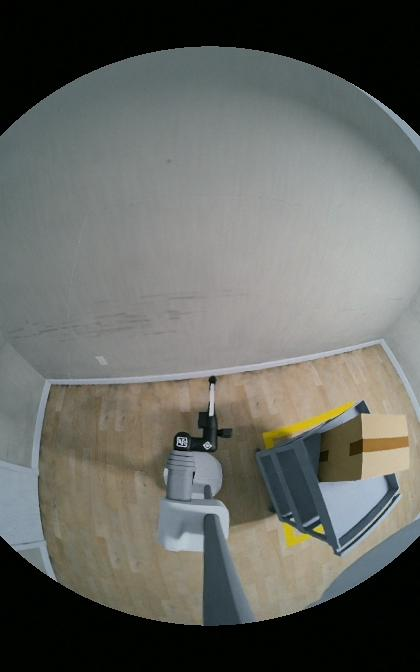

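move:
  r1: {"base":{"strafe_m":0.35}}
  blocking: false
  cameras: []

wait:
  seconds: 6
  cameras: []

move:
  r1: {"base":{"rotate_rad":-1.36},"joints":{"lift_m":0.5}}
  blocking: false
  cameras: []

wait:
  seconds: 6
  cameras: ["r1_head_camera","r1_head_right_camera"]

Scene clock: 2286.53 s.
move: r1 moving
r1.base_odometry: x=-2.310 y=+1.305 heading=+2.711
r1.turned_by_wheels: +0.000
r1.turned_by_imu: +0.000
r1.base_tilt: forward=-1.6 right=+1.3
r1.lidar_m: 0.87 0.88 1.08 1.57 1.53 1.92 1.89 1.90 0.60 0.49 0.49 0.99
r1.base_status: strafe_m moving
r1.joint_positions: lift_m=+0.682 arm_m=+0.000 wrist_yaw_rad=+0.002 wrist_pitch_rad=+0.004 wrist_roll_rad=+1.568 gripper_m=-0.029
r1.joint_status: not commanded
r1.measured_speeds: translate_m=-0.001 strafe_m=+0.141 rotate_rad=+0.007 lift_m=+0.000 arm_m=+0.000 wrist_yaw_rad=+0.000 wrist_pitch_rad=+0.000 wrist_roll_rad=+0.000
r1.motor_effort: lift_m=+15(15) arm_m=+4(4) wheel_0=-9(12) wheel_1=+10(11) wheel_2=+0(1)
r1.servo_current: wrist_yaw_rad=59(65) wrist_pitch_rad=39(52) wrist_roll_rad=59(59) gripper_m=65(65)
r1.hand_pose: x=+0.4595 y=-0.0868 z=+0.8594 quat_wxyz=(+0.708, +0.706, +0.002, -0.001) (m; r1's base frame)
r1.wrist_depth_mm: - - - - - - - / - - - - - - - / - - - - - - - / - - - - - - - / - - - - - - - / - - 180 199 173 - - / - 136 158 - 150 - -
r2: as last shown
r2.turned_by_imu: +0.000
r2.lidar_m: 0.97 3.47 3.60 4.25 4.20 2.20 1.31 1.15 1.15 1.38 1.59 1.44
r2.motor_effort: lift_m=+21(21) arm_m=-6(6) wheel_0=+20(20) wheel_1=+4(5) wheel_2=+18(19)
r2.servo_current: wrist_yaw_rad=98(104) wrist_pitch_rad=39(46) wrist_roll_rad=46(59) gripper_m=124(124)
r2.contact_limits: translate_m 0.9
r2.wrist_depth_mm: - - 259 286 309 336 368 / - - 259 287 309 338 370 / - - 263 290 310 340 373 / - - 263 290 314 342 373 / - - 264 206 314 345 377 / - - 184 200 179 353 379 / - 258 264 - 325 336 382
pictures: none
No camera images: "cameras" was empty.

Scene clock: 2288.53 s.
earlier move: r1 done
r1.base_odometry: x=-2.441 y=+1.020 heading=+2.711
r1.turned_by_wheels: +0.000
r1.turned_by_imu: +0.002
r1.base_tilt: forward=-1.6 right=+1.3
r1.lidar_m: 0.79 0.81 1.01 1.25 1.26 1.55 1.96 2.00 0.97 0.79 1.50 0.91
r1.base_status: done
r1.joint_positions: lift_m=+0.682 arm_m=+0.000 wrist_yaw_rad=+0.002 wrist_pitch_rad=+0.004 wrist_roll_rad=+1.568 gripper_m=-0.029
r1.joint_status: not commanded
r1.measured_speeds: all 0
r1.motor_effort: lift_m=+15(15) arm_m=+3(4) wheel_0=-1(12) wheel_1=+1(12) wheel_2=+0(2)
r1.servo_current: wrist_yaw_rad=26(65) wrist_pitch_rad=46(52) wrist_roll_rad=39(65) gripper_m=59(65)
r1.hand_pose: x=+0.4595 y=-0.0868 z=+0.8594 quat_wxyz=(+0.708, +0.706, +0.002, -0.001) (m; r1's base frame)
r1.wrist_depth_mm: - - - - - - - / - - - - - - - / - - - - - - - / - - - - - - - / - - - - - - - / - - 180 198 173 - - / - 136 159 - 150 - -
r2.base_odometry: x=-2.238 y=-1.582 heading=-1.482
r2.turned_by_wheels: +0.000
r2.turned_by_imu: +0.000
r2.base_tilt: forward=-0.6 right=+0.0
r2.lidar_m: 0.97 3.49 3.60 4.23 4.21 2.19 1.32 1.13 1.14 1.37 1.58 1.47
r2.base_status: not commanded
r2.joint_positions: lift_m=+0.780 arm_m=+0.540 wrist_yaw_rad=+0.267 wrist_pitch_rad=+0.004 wrist_roll_rad=+0.002 gripper_m=-0.028
r2.joint_status: not commanded
r2.measured_speeds: all 0
r2.motor_effort: lift_m=+21(21) arm_m=-6(6) wheel_0=+19(20) wheel_1=+4(5) wheel_2=+18(19)
r2.servo_current: wrist_yaw_rad=98(111) wrist_pitch_rad=46(46) wrist_roll_rad=39(59) gripper_m=117(124)
r2.contact_limits: translate_m 0.9
r2.hand_pose: x=+1.0123 y=-0.0082 z=+0.9568 quat_wxyz=(+0.991, +0.001, +0.002, +0.133) (m; r2's base frame)
r2.wrist_depth_mm: - - 260 285 307 338 370 / - - 260 287 309 338 368 / - - 263 290 310 340 368 / - - 264 290 312 342 377 / - - 263 205 314 343 377 / - - 183 200 178 351 377 / - 258 264 - 325 334 382
wait: 2.00 of 6 s (r1 has come to rest)
pictures: none
No camera images: "cameras" was empty.

Scene clock: 2289.03 s.
move: r1 moving
r1.base_odometry: x=-2.441 y=+1.020 heading=+2.459
r1.turned_by_wheels: -0.252
r1.turned_by_imu: -0.253
r1.base_tilt: forward=-1.6 right=+1.3
r1.lidar_m: 0.84 0.80 0.87 1.28 1.27 1.35 2.01 1.95 2.49 0.84 0.80 1.09
r1.base_status: rotate_rad moving
r1.joint_positions: lift_m=+0.645 arm_m=+0.000 wrist_yaw_rad=+0.002 wrist_pitch_rad=+0.004 wrist_roll_rad=+1.568 gripper_m=-0.029
r1.joint_status: lift_m moving
r1.measured_speeds: translate_m=-0.002 strafe_m=+0.000 rotate_rad=-0.970 lift_m=-0.146 arm_m=+0.000 wrist_yaw_rad=+0.000 wrist_pitch_rad=+0.000 wrist_roll_rad=+0.000
r1.motor_effort: lift_m=+10(14) arm_m=+4(4) wheel_0=+7(10) wheel_1=+5(8) wheel_2=+6(7)
r1.servo_current: wrist_yaw_rad=52(65) wrist_pitch_rad=46(52) wrist_roll_rad=59(59) gripper_m=65(65)
r1.hand_pose: x=+0.4595 y=-0.0868 z=+0.8216 quat_wxyz=(+0.708, +0.706, +0.002, -0.001) (m; r1's base frame)
r1.wrist_depth_mm: - - - - - - - / - - - - - - - / - - - - - - - / - - - - - - - / - - - - - - - / - - 181 198 173 - - / - 136 159 - 150 - -
r2: as last shown
r2.base_tilt: forward=-0.7 right=+0.0
r2.lidar_m: 0.99 3.52 3.61 4.20 4.20 2.16 1.32 1.13 1.16 1.39 1.59 1.42
r2.servo_current: wrist_yaw_rad=104(104) wrist_pitch_rad=39(52) wrist_roll_rad=39(52) gripper_m=117(124)
r2.contact_limits: translate_m 0.9
r2.wrist_depth_mm: - - 260 287 307 336 366 / - - 259 287 307 338 370 / - - 263 290 309 342 370 / - - 263 290 312 342 373 / - - 265 206 312 345 377 / - - 185 200 178 349 379 / - 257 264 - 325 334 382
pictures: none
No camera images: "cameras" was empty.

Scene clock: 2290.47 s.
earlier move: r1 done
r1.base_odometry: x=-2.441 y=+1.020 heading=+1.351
r1.turned_by_wheels: -1.108
r1.turned_by_imu: -1.114
r1.base_tilt: forward=-1.6 right=+1.3
r1.lidar_m: 0.77 1.14 0.81 0.79 0.84 1.22 1.25 1.30 1.90 1.96 2.52 0.85
r1.base_status: done
r1.joint_positions: lift_m=+0.501 arm_m=+0.000 wrist_yaw_rad=+0.002 wrist_pitch_rad=+0.004 wrist_roll_rad=+1.568 gripper_m=-0.029
r1.joint_status: all done
r1.measured_speeds: all 0
r1.motor_effort: lift_m=+13(14) arm_m=+3(4) wheel_0=+3(10) wheel_1=+3(8) wheel_2=+0(8)
r1.servo_current: wrist_yaw_rad=39(72) wrist_pitch_rad=46(52) wrist_roll_rad=46(65) gripper_m=52(72)
r1.hand_pose: x=+0.4595 y=-0.0868 z=+0.6776 quat_wxyz=(+0.708, +0.706, +0.002, -0.001) (m; r1's base frame)
r1.wrist_depth_mm: - - 621 - - 1042 - / - - 615 - - - - / - 759 603 - - - - / - 640 597 - - - - / - 691 585 - - - - / - - 208 198 179 1308 1060 / - - 176 - 158 1160 960
r2.base_odometry: x=-2.238 y=-1.582 heading=-1.482
r2.turned_by_wheels: +0.000
r2.turned_by_imu: +0.000
r2.base_tilt: forward=-0.7 right=+0.0
r2.lidar_m: 0.96 3.49 3.62 4.24 4.18 2.20 1.30 1.12 1.13 1.40 1.59 1.44
r2.base_status: not commanded
r2.joint_positions: lift_m=+0.780 arm_m=+0.540 wrist_yaw_rad=+0.267 wrist_pitch_rad=+0.004 wrist_roll_rad=+0.002 gripper_m=-0.028
r2.joint_status: not commanded
r2.measured_speeds: all 0
r2.motor_effort: lift_m=+21(21) arm_m=-6(6) wheel_0=+20(21) wheel_1=+4(5) wheel_2=+19(19)
r2.servo_current: wrist_yaw_rad=104(111) wrist_pitch_rad=46(52) wrist_roll_rad=52(65) gripper_m=117(124)
r2.contact_limits: translate_m 0.9
r2.hand_pose: x=+1.0123 y=-0.0082 z=+0.9568 quat_wxyz=(+0.991, +0.001, +0.002, +0.133) (m; r2's base frame)
r2.wrist_depth_mm: - - 258 286 307 336 368 / - - 260 287 309 336 373 / - - 260 291 310 342 373 / - - 263 289 312 342 375 / - - 266 205 314 345 379 / - - 185 200 179 353 382 / - 258 265 - 325 334 382
wait: 1.43 of 6 s (r1 has come to rest)
pictures: r1_head_camera, r1_head_right_camera
Images, in order (width x height): r1_head_camera 420x560, r1_head_right_camera 420x672.

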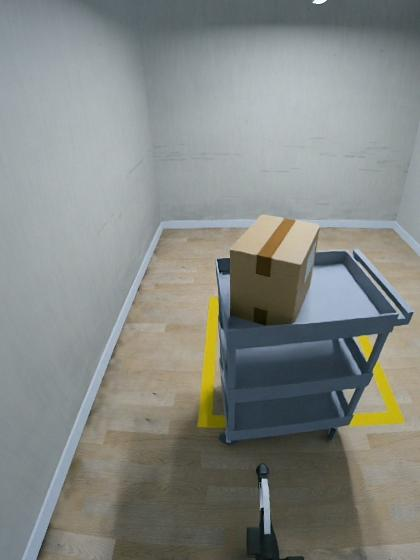

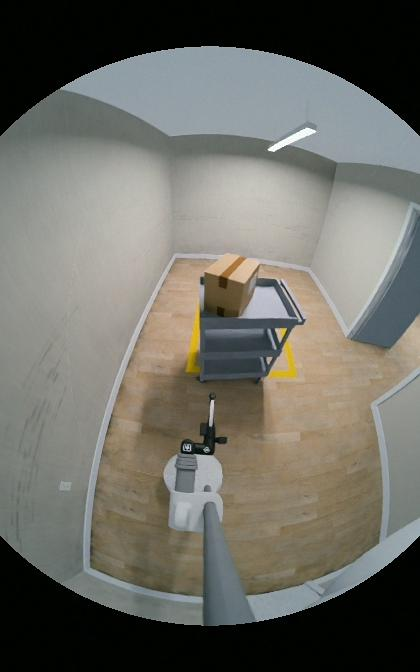

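move:
  r1: {"base":{"strafe_m":-0.24},"joints":{"lift_m":0.145}}
  blocking: false
  cameras: []

wait:
  seconds: 4
  cameras: []

move:
  r1: {"base":{"translate_m":0.25},"pace":"slow"}
  blocking: false
  cameras: []

wait:
  seconds: 6
  cameras: ["r1_head_camera"]

Scene clock: 2309.73 s.
move: r1 moving
r1.base_odometry: x=-2.406 y=+1.012 heading=+1.351
r1.turned_by_wheels: +0.000
r1.turned_by_imu: +0.000
r1.base_tilt: forward=-1.6 right=+1.3
r1.lidar_m: 0.80 1.19 0.88 0.84 0.89 1.29 1.25 1.31 1.95 1.92 2.49 0.85
r1.base_status: strafe_m moving
r1.joint_positions: lift_m=+0.463 arm_m=+0.000 wrist_yaw_rad=+0.002 wrist_pitch_rad=+0.004 wrist_roll_rad=+1.568 gripper_m=-0.029
r1.joint_status: lift_m moving
r1.measured_speeds: translate_m=+0.000 strafe_m=-0.141 rotate_rad=+0.000 lift_m=-0.146 arm_m=+0.000 wrist_yaw_rad=+0.000 wrist_pitch_rad=+0.000 wrist_roll_rad=+0.000
r1.motor_effort: lift_m=+12(14) arm_m=+4(4) wheel_0=+9(12) wheel_1=-9(9) wheel_2=+0(1)
r1.servo_current: wrist_yaw_rad=59(59) wrist_pitch_rad=52(52) wrist_roll_rad=59(59) gripper_m=65(65)
r1.hand_pose: x=+0.4595 y=-0.0868 z=+0.6396 quat_wxyz=(+0.708, +0.706, +0.002, -0.001) (m; r1's base frame)
r1.wrist_depth_mm: - - 621 - 1708 1008 - / - - 609 - 1756 - - / - 768 609 - - - - / 661 634 591 - - - - / - 676 585 - - - - / - - 187 198 178 1336 842 / - - 175 - 165 1078 917
r2: as last shown
r2.lidar_m: 0.95 3.47 3.62 4.26 4.22 2.21 1.33 1.14 1.15 1.36 1.60 1.41
r2.motor_effort: lift_m=+21(21) arm_m=-6(6) wheel_0=+20(20) wheel_1=+4(5) wheel_2=+19(19)
r2.servo_current: wrist_yaw_rad=98(111) wrist_pitch_rad=46(46) wrist_roll_rad=46(59) gripper_m=117(124)
r2.contact_limits: translate_m 0.9
r2.wrist_depth_mm: - - 260 286 307 338 370 / - - 260 287 309 340 370 / - - 263 289 310 338 370 / - - 263 290 312 342 375 / - - 264 206 314 343 379 / - - 184 201 178 349 379 / - 256 264 - 324 334 384
pictures: none
No camera images: "cameras" was empty.

Scene clock: 2311.70 s.
earlier move: r1 done
r1.base_odometry: x=-2.207 y=+0.967 heading=+1.351
r1.turned_by_wheels: +0.000
r1.turned_by_imu: -0.001
r1.base_tilt: forward=-1.6 right=+1.3
r1.lidar_m: 0.79 0.82 1.09 1.04 1.12 1.34 1.25 1.35 1.80 1.72 1.80 0.87
r1.base_status: done
r1.joint_positions: lift_m=+0.146 arm_m=+0.000 wrist_yaw_rad=+0.002 wrist_pitch_rad=+0.004 wrist_roll_rad=+1.568 gripper_m=-0.029
r1.joint_status: all done
r1.measured_speeds: all 0
r1.motor_effort: lift_m=+12(15) arm_m=+4(4) wheel_0=+2(12) wheel_1=+0(10) wheel_2=-1(2)
r1.servo_current: wrist_yaw_rad=46(72) wrist_pitch_rad=46(52) wrist_roll_rad=52(65) gripper_m=65(72)
r1.hand_pose: x=+0.4595 y=-0.0868 z=+0.3226 quat_wxyz=(+0.708, +0.706, +0.002, -0.001) (m; r1's base frame)
r1.wrist_depth_mm: - - - - 1160 634 442 / - - - - 960 627 449 / 647 - 1060 - 878 640 452 / 647 - - - 891 654 455 / 640 - - - 917 661 459 / 640 - 180 198 178 661 459 / 647 136 165 159 150 549 466
r2.base_odometry: x=-2.238 y=-1.582 heading=-1.482
r2.turned_by_wheels: +0.000
r2.turned_by_imu: +0.000
r2.base_tilt: forward=-0.7 right=+0.1
r2.lidar_m: 0.96 3.47 3.60 4.26 4.21 2.21 1.33 1.14 1.13 1.38 1.60 1.43
r2.base_status: not commanded
r2.joint_positions: lift_m=+0.780 arm_m=+0.540 wrist_yaw_rad=+0.267 wrist_pitch_rad=+0.004 wrist_roll_rad=+0.002 gripper_m=-0.028
r2.joint_status: not commanded
r2.measured_speeds: all 0
r2.motor_effort: lift_m=+21(21) arm_m=-6(6) wheel_0=+20(20) wheel_1=+4(5) wheel_2=+18(19)
r2.servo_current: wrist_yaw_rad=91(117) wrist_pitch_rad=39(52) wrist_roll_rad=52(59) gripper_m=124(130)
r2.contact_limits: translate_m 0.9
r2.hand_pose: x=+1.0123 y=-0.0082 z=+0.9568 quat_wxyz=(+0.991, +0.001, +0.002, +0.133) (m; r2's base frame)
r2.wrist_depth_mm: - - 259 287 307 338 366 / - - 262 287 309 340 370 / - - 263 290 310 340 370 / - - 263 290 310 342 373 / - - 264 205 314 343 377 / - - 184 200 178 351 379 / - 258 264 - 325 334 382
wait: 1.97 of 4 s (r1 has come to rest)
pictures: none
No camera images: "cameras" was empty.

Scene clock: 2312.20 s.
move: r1 moving
r1.base_odometry: x=-2.205 y=+0.979 heading=+1.352
r1.turned_by_wheels: +0.000
r1.turned_by_imu: +0.000
r1.base_tilt: forward=-1.6 right=+1.3
r1.lidar_m: 0.79 0.82 1.09 1.02 1.10 1.36 1.28 1.35 1.78 1.73 1.78 0.86
r1.base_status: translate_m moving
r1.joint_positions: lift_m=+0.146 arm_m=+0.000 wrist_yaw_rad=+0.002 wrist_pitch_rad=+0.004 wrist_roll_rad=+1.568 gripper_m=-0.029
r1.joint_status: not commanded
r1.measured_speeds: translate_m=+0.048 strafe_m=+0.000 rotate_rad=-0.002 lift_m=+0.000 arm_m=+0.000 wrist_yaw_rad=+0.000 wrist_pitch_rad=+0.000 wrist_roll_rad=+0.000
r1.motor_effort: lift_m=+12(13) arm_m=+4(4) wheel_0=+5(7) wheel_1=+4(6) wheel_2=-5(7)
r1.servo_current: wrist_yaw_rad=39(59) wrist_pitch_rad=52(52) wrist_roll_rad=46(59) gripper_m=65(65)
r1.hand_pose: x=+0.4595 y=-0.0868 z=+0.3226 quat_wxyz=(+0.708, +0.706, +0.002, -0.001) (m; r1's base frame)
r1.wrist_depth_mm: - - - - 1182 627 442 / - - - - 878 621 449 / 647 - 1042 - 878 627 452 / 647 - - - 904 654 455 / 647 - - - 917 621 459 / 640 - 180 199 178 615 462 / 654 136 173 180 150 549 462
r2: as last shown
r2.base_tilt: forward=-0.6 right=+0.1
r2.lidar_m: 0.98 3.49 3.60 4.27 4.21 2.23 1.31 1.14 1.15 1.38 1.58 1.43
r2.motor_effort: lift_m=+21(21) arm_m=-6(6) wheel_0=+20(20) wheel_1=+4(5) wheel_2=+19(19)
r2.servo_current: wrist_yaw_rad=91(111) wrist_pitch_rad=46(46) wrist_roll_rad=46(52) gripper_m=117(124)
r2.contact_limits: translate_m 0.9
r2.wrist_depth_mm: - - 259 286 306 338 370 / - - 260 287 307 338 370 / - - 263 290 312 340 370 / - - 262 291 312 342 375 / - - 264 206 314 345 375 / - - 183 200 179 351 377 / - 258 265 - 325 334 382
pictures: none
No camera images: "cameras" was empty.

Scene clock: 2315.47 s.
earlier move: r1 done
r1.base_odometry: x=-2.153 y=+1.211 heading=+1.352
r1.turned_by_wheels: +0.000
r1.turned_by_imu: +0.000
r1.base_tilt: forward=-1.6 right=+1.3
r1.lidar_m: 0.54 0.55 1.07 1.03 1.09 1.54 1.49 1.60 1.82 1.73 2.21 0.62
r1.base_status: done
r1.joint_positions: lift_m=+0.146 arm_m=+0.000 wrist_yaw_rad=+0.002 wrist_pitch_rad=+0.004 wrist_roll_rad=+1.568 gripper_m=-0.029
r1.joint_status: not commanded
r1.measured_speeds: all 0
r1.motor_effort: lift_m=+12(13) arm_m=+4(4) wheel_0=+3(7) wheel_1=+2(7) wheel_2=-3(7)
r1.servo_current: wrist_yaw_rad=59(72) wrist_pitch_rad=39(52) wrist_roll_rad=46(65) gripper_m=59(65)
r1.hand_pose: x=+0.4595 y=-0.0868 z=+0.3226 quat_wxyz=(+0.708, +0.706, +0.002, -0.001) (m; r1's base frame)
r1.wrist_depth_mm: 382 382 410 418 469 392 - / 640 377 - - - 521 430 / 621 370 - - - 535 452 / 621 362 - - - 539 452 / 609 355 - - - 539 462 / 615 351 181 199 174 357 466 / 621 343 173 - 150 353 462
r2.base_odometry: x=-2.238 y=-1.582 heading=-1.482
r2.turned_by_wheels: +0.000
r2.turned_by_imu: +0.000
r2.base_tilt: forward=-0.6 right=+0.1
r2.lidar_m: 0.97 3.47 3.61 4.24 4.22 2.18 1.32 1.15 1.14 1.36 1.62 1.41
r2.base_status: not commanded
r2.joint_positions: lift_m=+0.780 arm_m=+0.540 wrist_yaw_rad=+0.267 wrist_pitch_rad=+0.004 wrist_roll_rad=+0.002 gripper_m=-0.028
r2.joint_status: not commanded
r2.measured_speeds: all 0
r2.motor_effort: lift_m=+21(21) arm_m=-5(6) wheel_0=+20(20) wheel_1=+4(5) wheel_2=+18(19)
r2.servo_current: wrist_yaw_rad=91(111) wrist_pitch_rad=46(52) wrist_roll_rad=52(65) gripper_m=124(130)
r2.contact_limits: translate_m 0.9
r2.hand_pose: x=+1.0123 y=-0.0082 z=+0.9568 quat_wxyz=(+0.991, +0.001, +0.002, +0.133) (m; r2's base frame)
r2.wrist_depth_mm: - - 259 286 307 338 368 / - - 259 287 309 340 370 / - - 263 290 310 340 373 / - - 263 290 312 340 375 / - - 264 206 315 343 377 / - - 183 200 179 353 379 / - 258 264 - 325 336 382
wait: 3.27 of 6 s (r1 has come to rest)
pictures: r1_head_camera
Images, in order (width x height): r1_head_camera 420x560.

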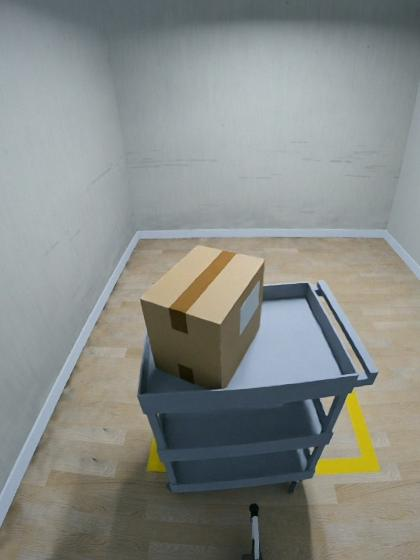

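move:
  r1: {"base":{"translate_m":0.25},"pace":"slow"}
  blocking: false
  cameras: []

wait:
  seconds: 6
  cameras: ["r1_head_camera","r1_wrist_camera"]

Scene clock: 2320.80 s.
move: r1 moving
r1.base_odometry: x=-2.150 y=+1.223 heading=+1.352
r1.turned_by_wheels: +0.000
r1.turned_by_imu: +0.000
r1.base_tilt: forward=-1.6 right=+1.3
r1.lidar_m: 0.54 0.56 1.08 1.04 1.10 1.57 1.52 1.62 1.81 1.73 2.16 0.59
r1.base_status: translate_m moving
r1.joint_positions: lift_m=+0.146 arm_m=+0.000 wrist_yaw_rad=+0.002 wrist_pitch_rad=+0.004 wrist_roll_rad=+1.568 gripper_m=-0.029
r1.joint_status: not commanded
r1.measured_speeds: translate_m=+0.048 strafe_m=+0.000 rotate_rad=-0.001 lift_m=+0.000 arm_m=+0.000 wrist_yaw_rad=+0.000 wrist_pitch_rad=+0.000 wrist_roll_rad=+0.000
r1.motor_effort: lift_m=+13(13) arm_m=+4(4) wheel_0=+6(6) wheel_1=+5(7) wheel_2=-6(7)
r1.servo_current: wrist_yaw_rad=46(65) wrist_pitch_rad=39(52) wrist_roll_rad=52(65) gripper_m=65(65)
r1.hand_pose: x=+0.4595 y=-0.0868 z=+0.3226 quat_wxyz=(+0.708, +0.706, +0.002, -0.001) (m; r1's base frame)
r1.wrist_depth_mm: 382 368 - - 469 375 - / 647 364 - - - 530 452 / 615 359 - - - 530 449 / 609 353 - - - 539 436 / 609 345 - - - 355 455 / 597 340 181 198 173 347 462 / 591 334 172 - 150 342 462
r2: as last shown
r2.base_tilt: forward=-0.6 right=+0.0
r2.lidar_m: 0.98 3.46 3.59 4.23 4.21 2.19 1.30 1.13 1.14 1.39 1.61 1.42
r2.motor_effort: lift_m=+21(21) arm_m=-6(6) wheel_0=+20(20) wheel_1=+4(5) wheel_2=+18(19)
r2.servo_current: wrist_yaw_rad=98(104) wrist_pitch_rad=46(46) wrist_roll_rad=52(52) gripper_m=124(124)
r2.contact_limits: translate_m 0.9
r2.wrist_depth_mm: - - 260 286 306 336 368 / - - 260 287 309 338 368 / - - 263 289 309 340 373 / - - 262 290 314 342 375 / - - 264 206 314 343 377 / - - 184 200 179 353 379 / - 257 265 - 327 334 384
pictures: none
No camera images: "cameras" was empty.

Scene clock: 2324.07 s.
earlier move: r1 done
r1.base_odometry: x=-2.099 y=+1.455 heading=+1.352
r1.turned_by_wheels: +0.000
r1.turned_by_imu: +0.000
r1.base_tilt: forward=-1.6 right=+1.3
r1.lidar_m: 0.31 0.32 1.08 1.03 1.10 1.53 1.74 1.85 1.78 1.73 0.54 0.34
r1.base_status: done
r1.joint_positions: lift_m=+0.146 arm_m=+0.000 wrist_yaw_rad=+0.002 wrist_pitch_rad=+0.004 wrist_roll_rad=+1.568 gripper_m=-0.029
r1.joint_status: not commanded
r1.measured_speeds: all 0
r1.motor_effort: lift_m=+12(13) arm_m=+3(4) wheel_0=+4(7) wheel_1=+3(7) wheel_2=-2(8)
r1.servo_current: wrist_yaw_rad=46(72) wrist_pitch_rad=46(52) wrist_roll_rad=59(72) gripper_m=59(72)
r1.hand_pose: x=+0.4595 y=-0.0868 z=+0.3226 quat_wxyz=(+0.708, +0.706, +0.002, -0.001) (m; r1's base frame)
r1.wrist_depth_mm: - - - - 1336 329 245 / - - 564 - 564 334 246 / - - - - 580 338 248 / - - - - 564 340 251 / - - - - 554 345 240 / - - 185 198 477 345 254 / - 136 176 - 165 304 254
r2.base_odometry: x=-2.238 y=-1.582 heading=-1.482
r2.turned_by_wheels: +0.000
r2.turned_by_imu: +0.000
r2.base_tilt: forward=-0.7 right=+0.0
r2.lidar_m: 0.97 3.47 3.61 4.23 4.21 2.21 1.34 1.14 1.16 1.37 1.58 1.43
r2.base_status: not commanded
r2.joint_positions: lift_m=+0.780 arm_m=+0.540 wrist_yaw_rad=+0.267 wrist_pitch_rad=+0.004 wrist_roll_rad=+0.002 gripper_m=-0.028
r2.joint_status: not commanded
r2.measured_speeds: all 0
r2.motor_effort: lift_m=+21(21) arm_m=-5(6) wheel_0=+20(20) wheel_1=+5(5) wheel_2=+19(19)
r2.servo_current: wrist_yaw_rad=98(117) wrist_pitch_rad=39(52) wrist_roll_rad=39(59) gripper_m=124(124)
r2.contact_limits: translate_m 0.9
r2.hand_pose: x=+1.0123 y=-0.0082 z=+0.9568 quat_wxyz=(+0.991, +0.001, +0.002, +0.133) (m; r2's base frame)
r2.wrist_depth_mm: - - 259 286 307 336 368 / - - 260 287 309 338 370 / - - 263 289 310 340 373 / - - 264 290 312 342 375 / - - 264 206 315 345 377 / - - 184 200 179 353 382 / - 258 264 - 325 334 384
wait: 3.27 of 6 s (r1 has come to rest)
pictures: r1_head_camera, r1_wrist_camera
Images, in order (width x height): r1_head_camera 420x560, r1_wrist_camera 616x392.

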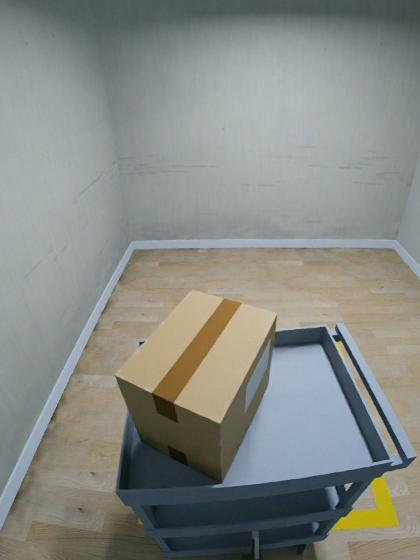

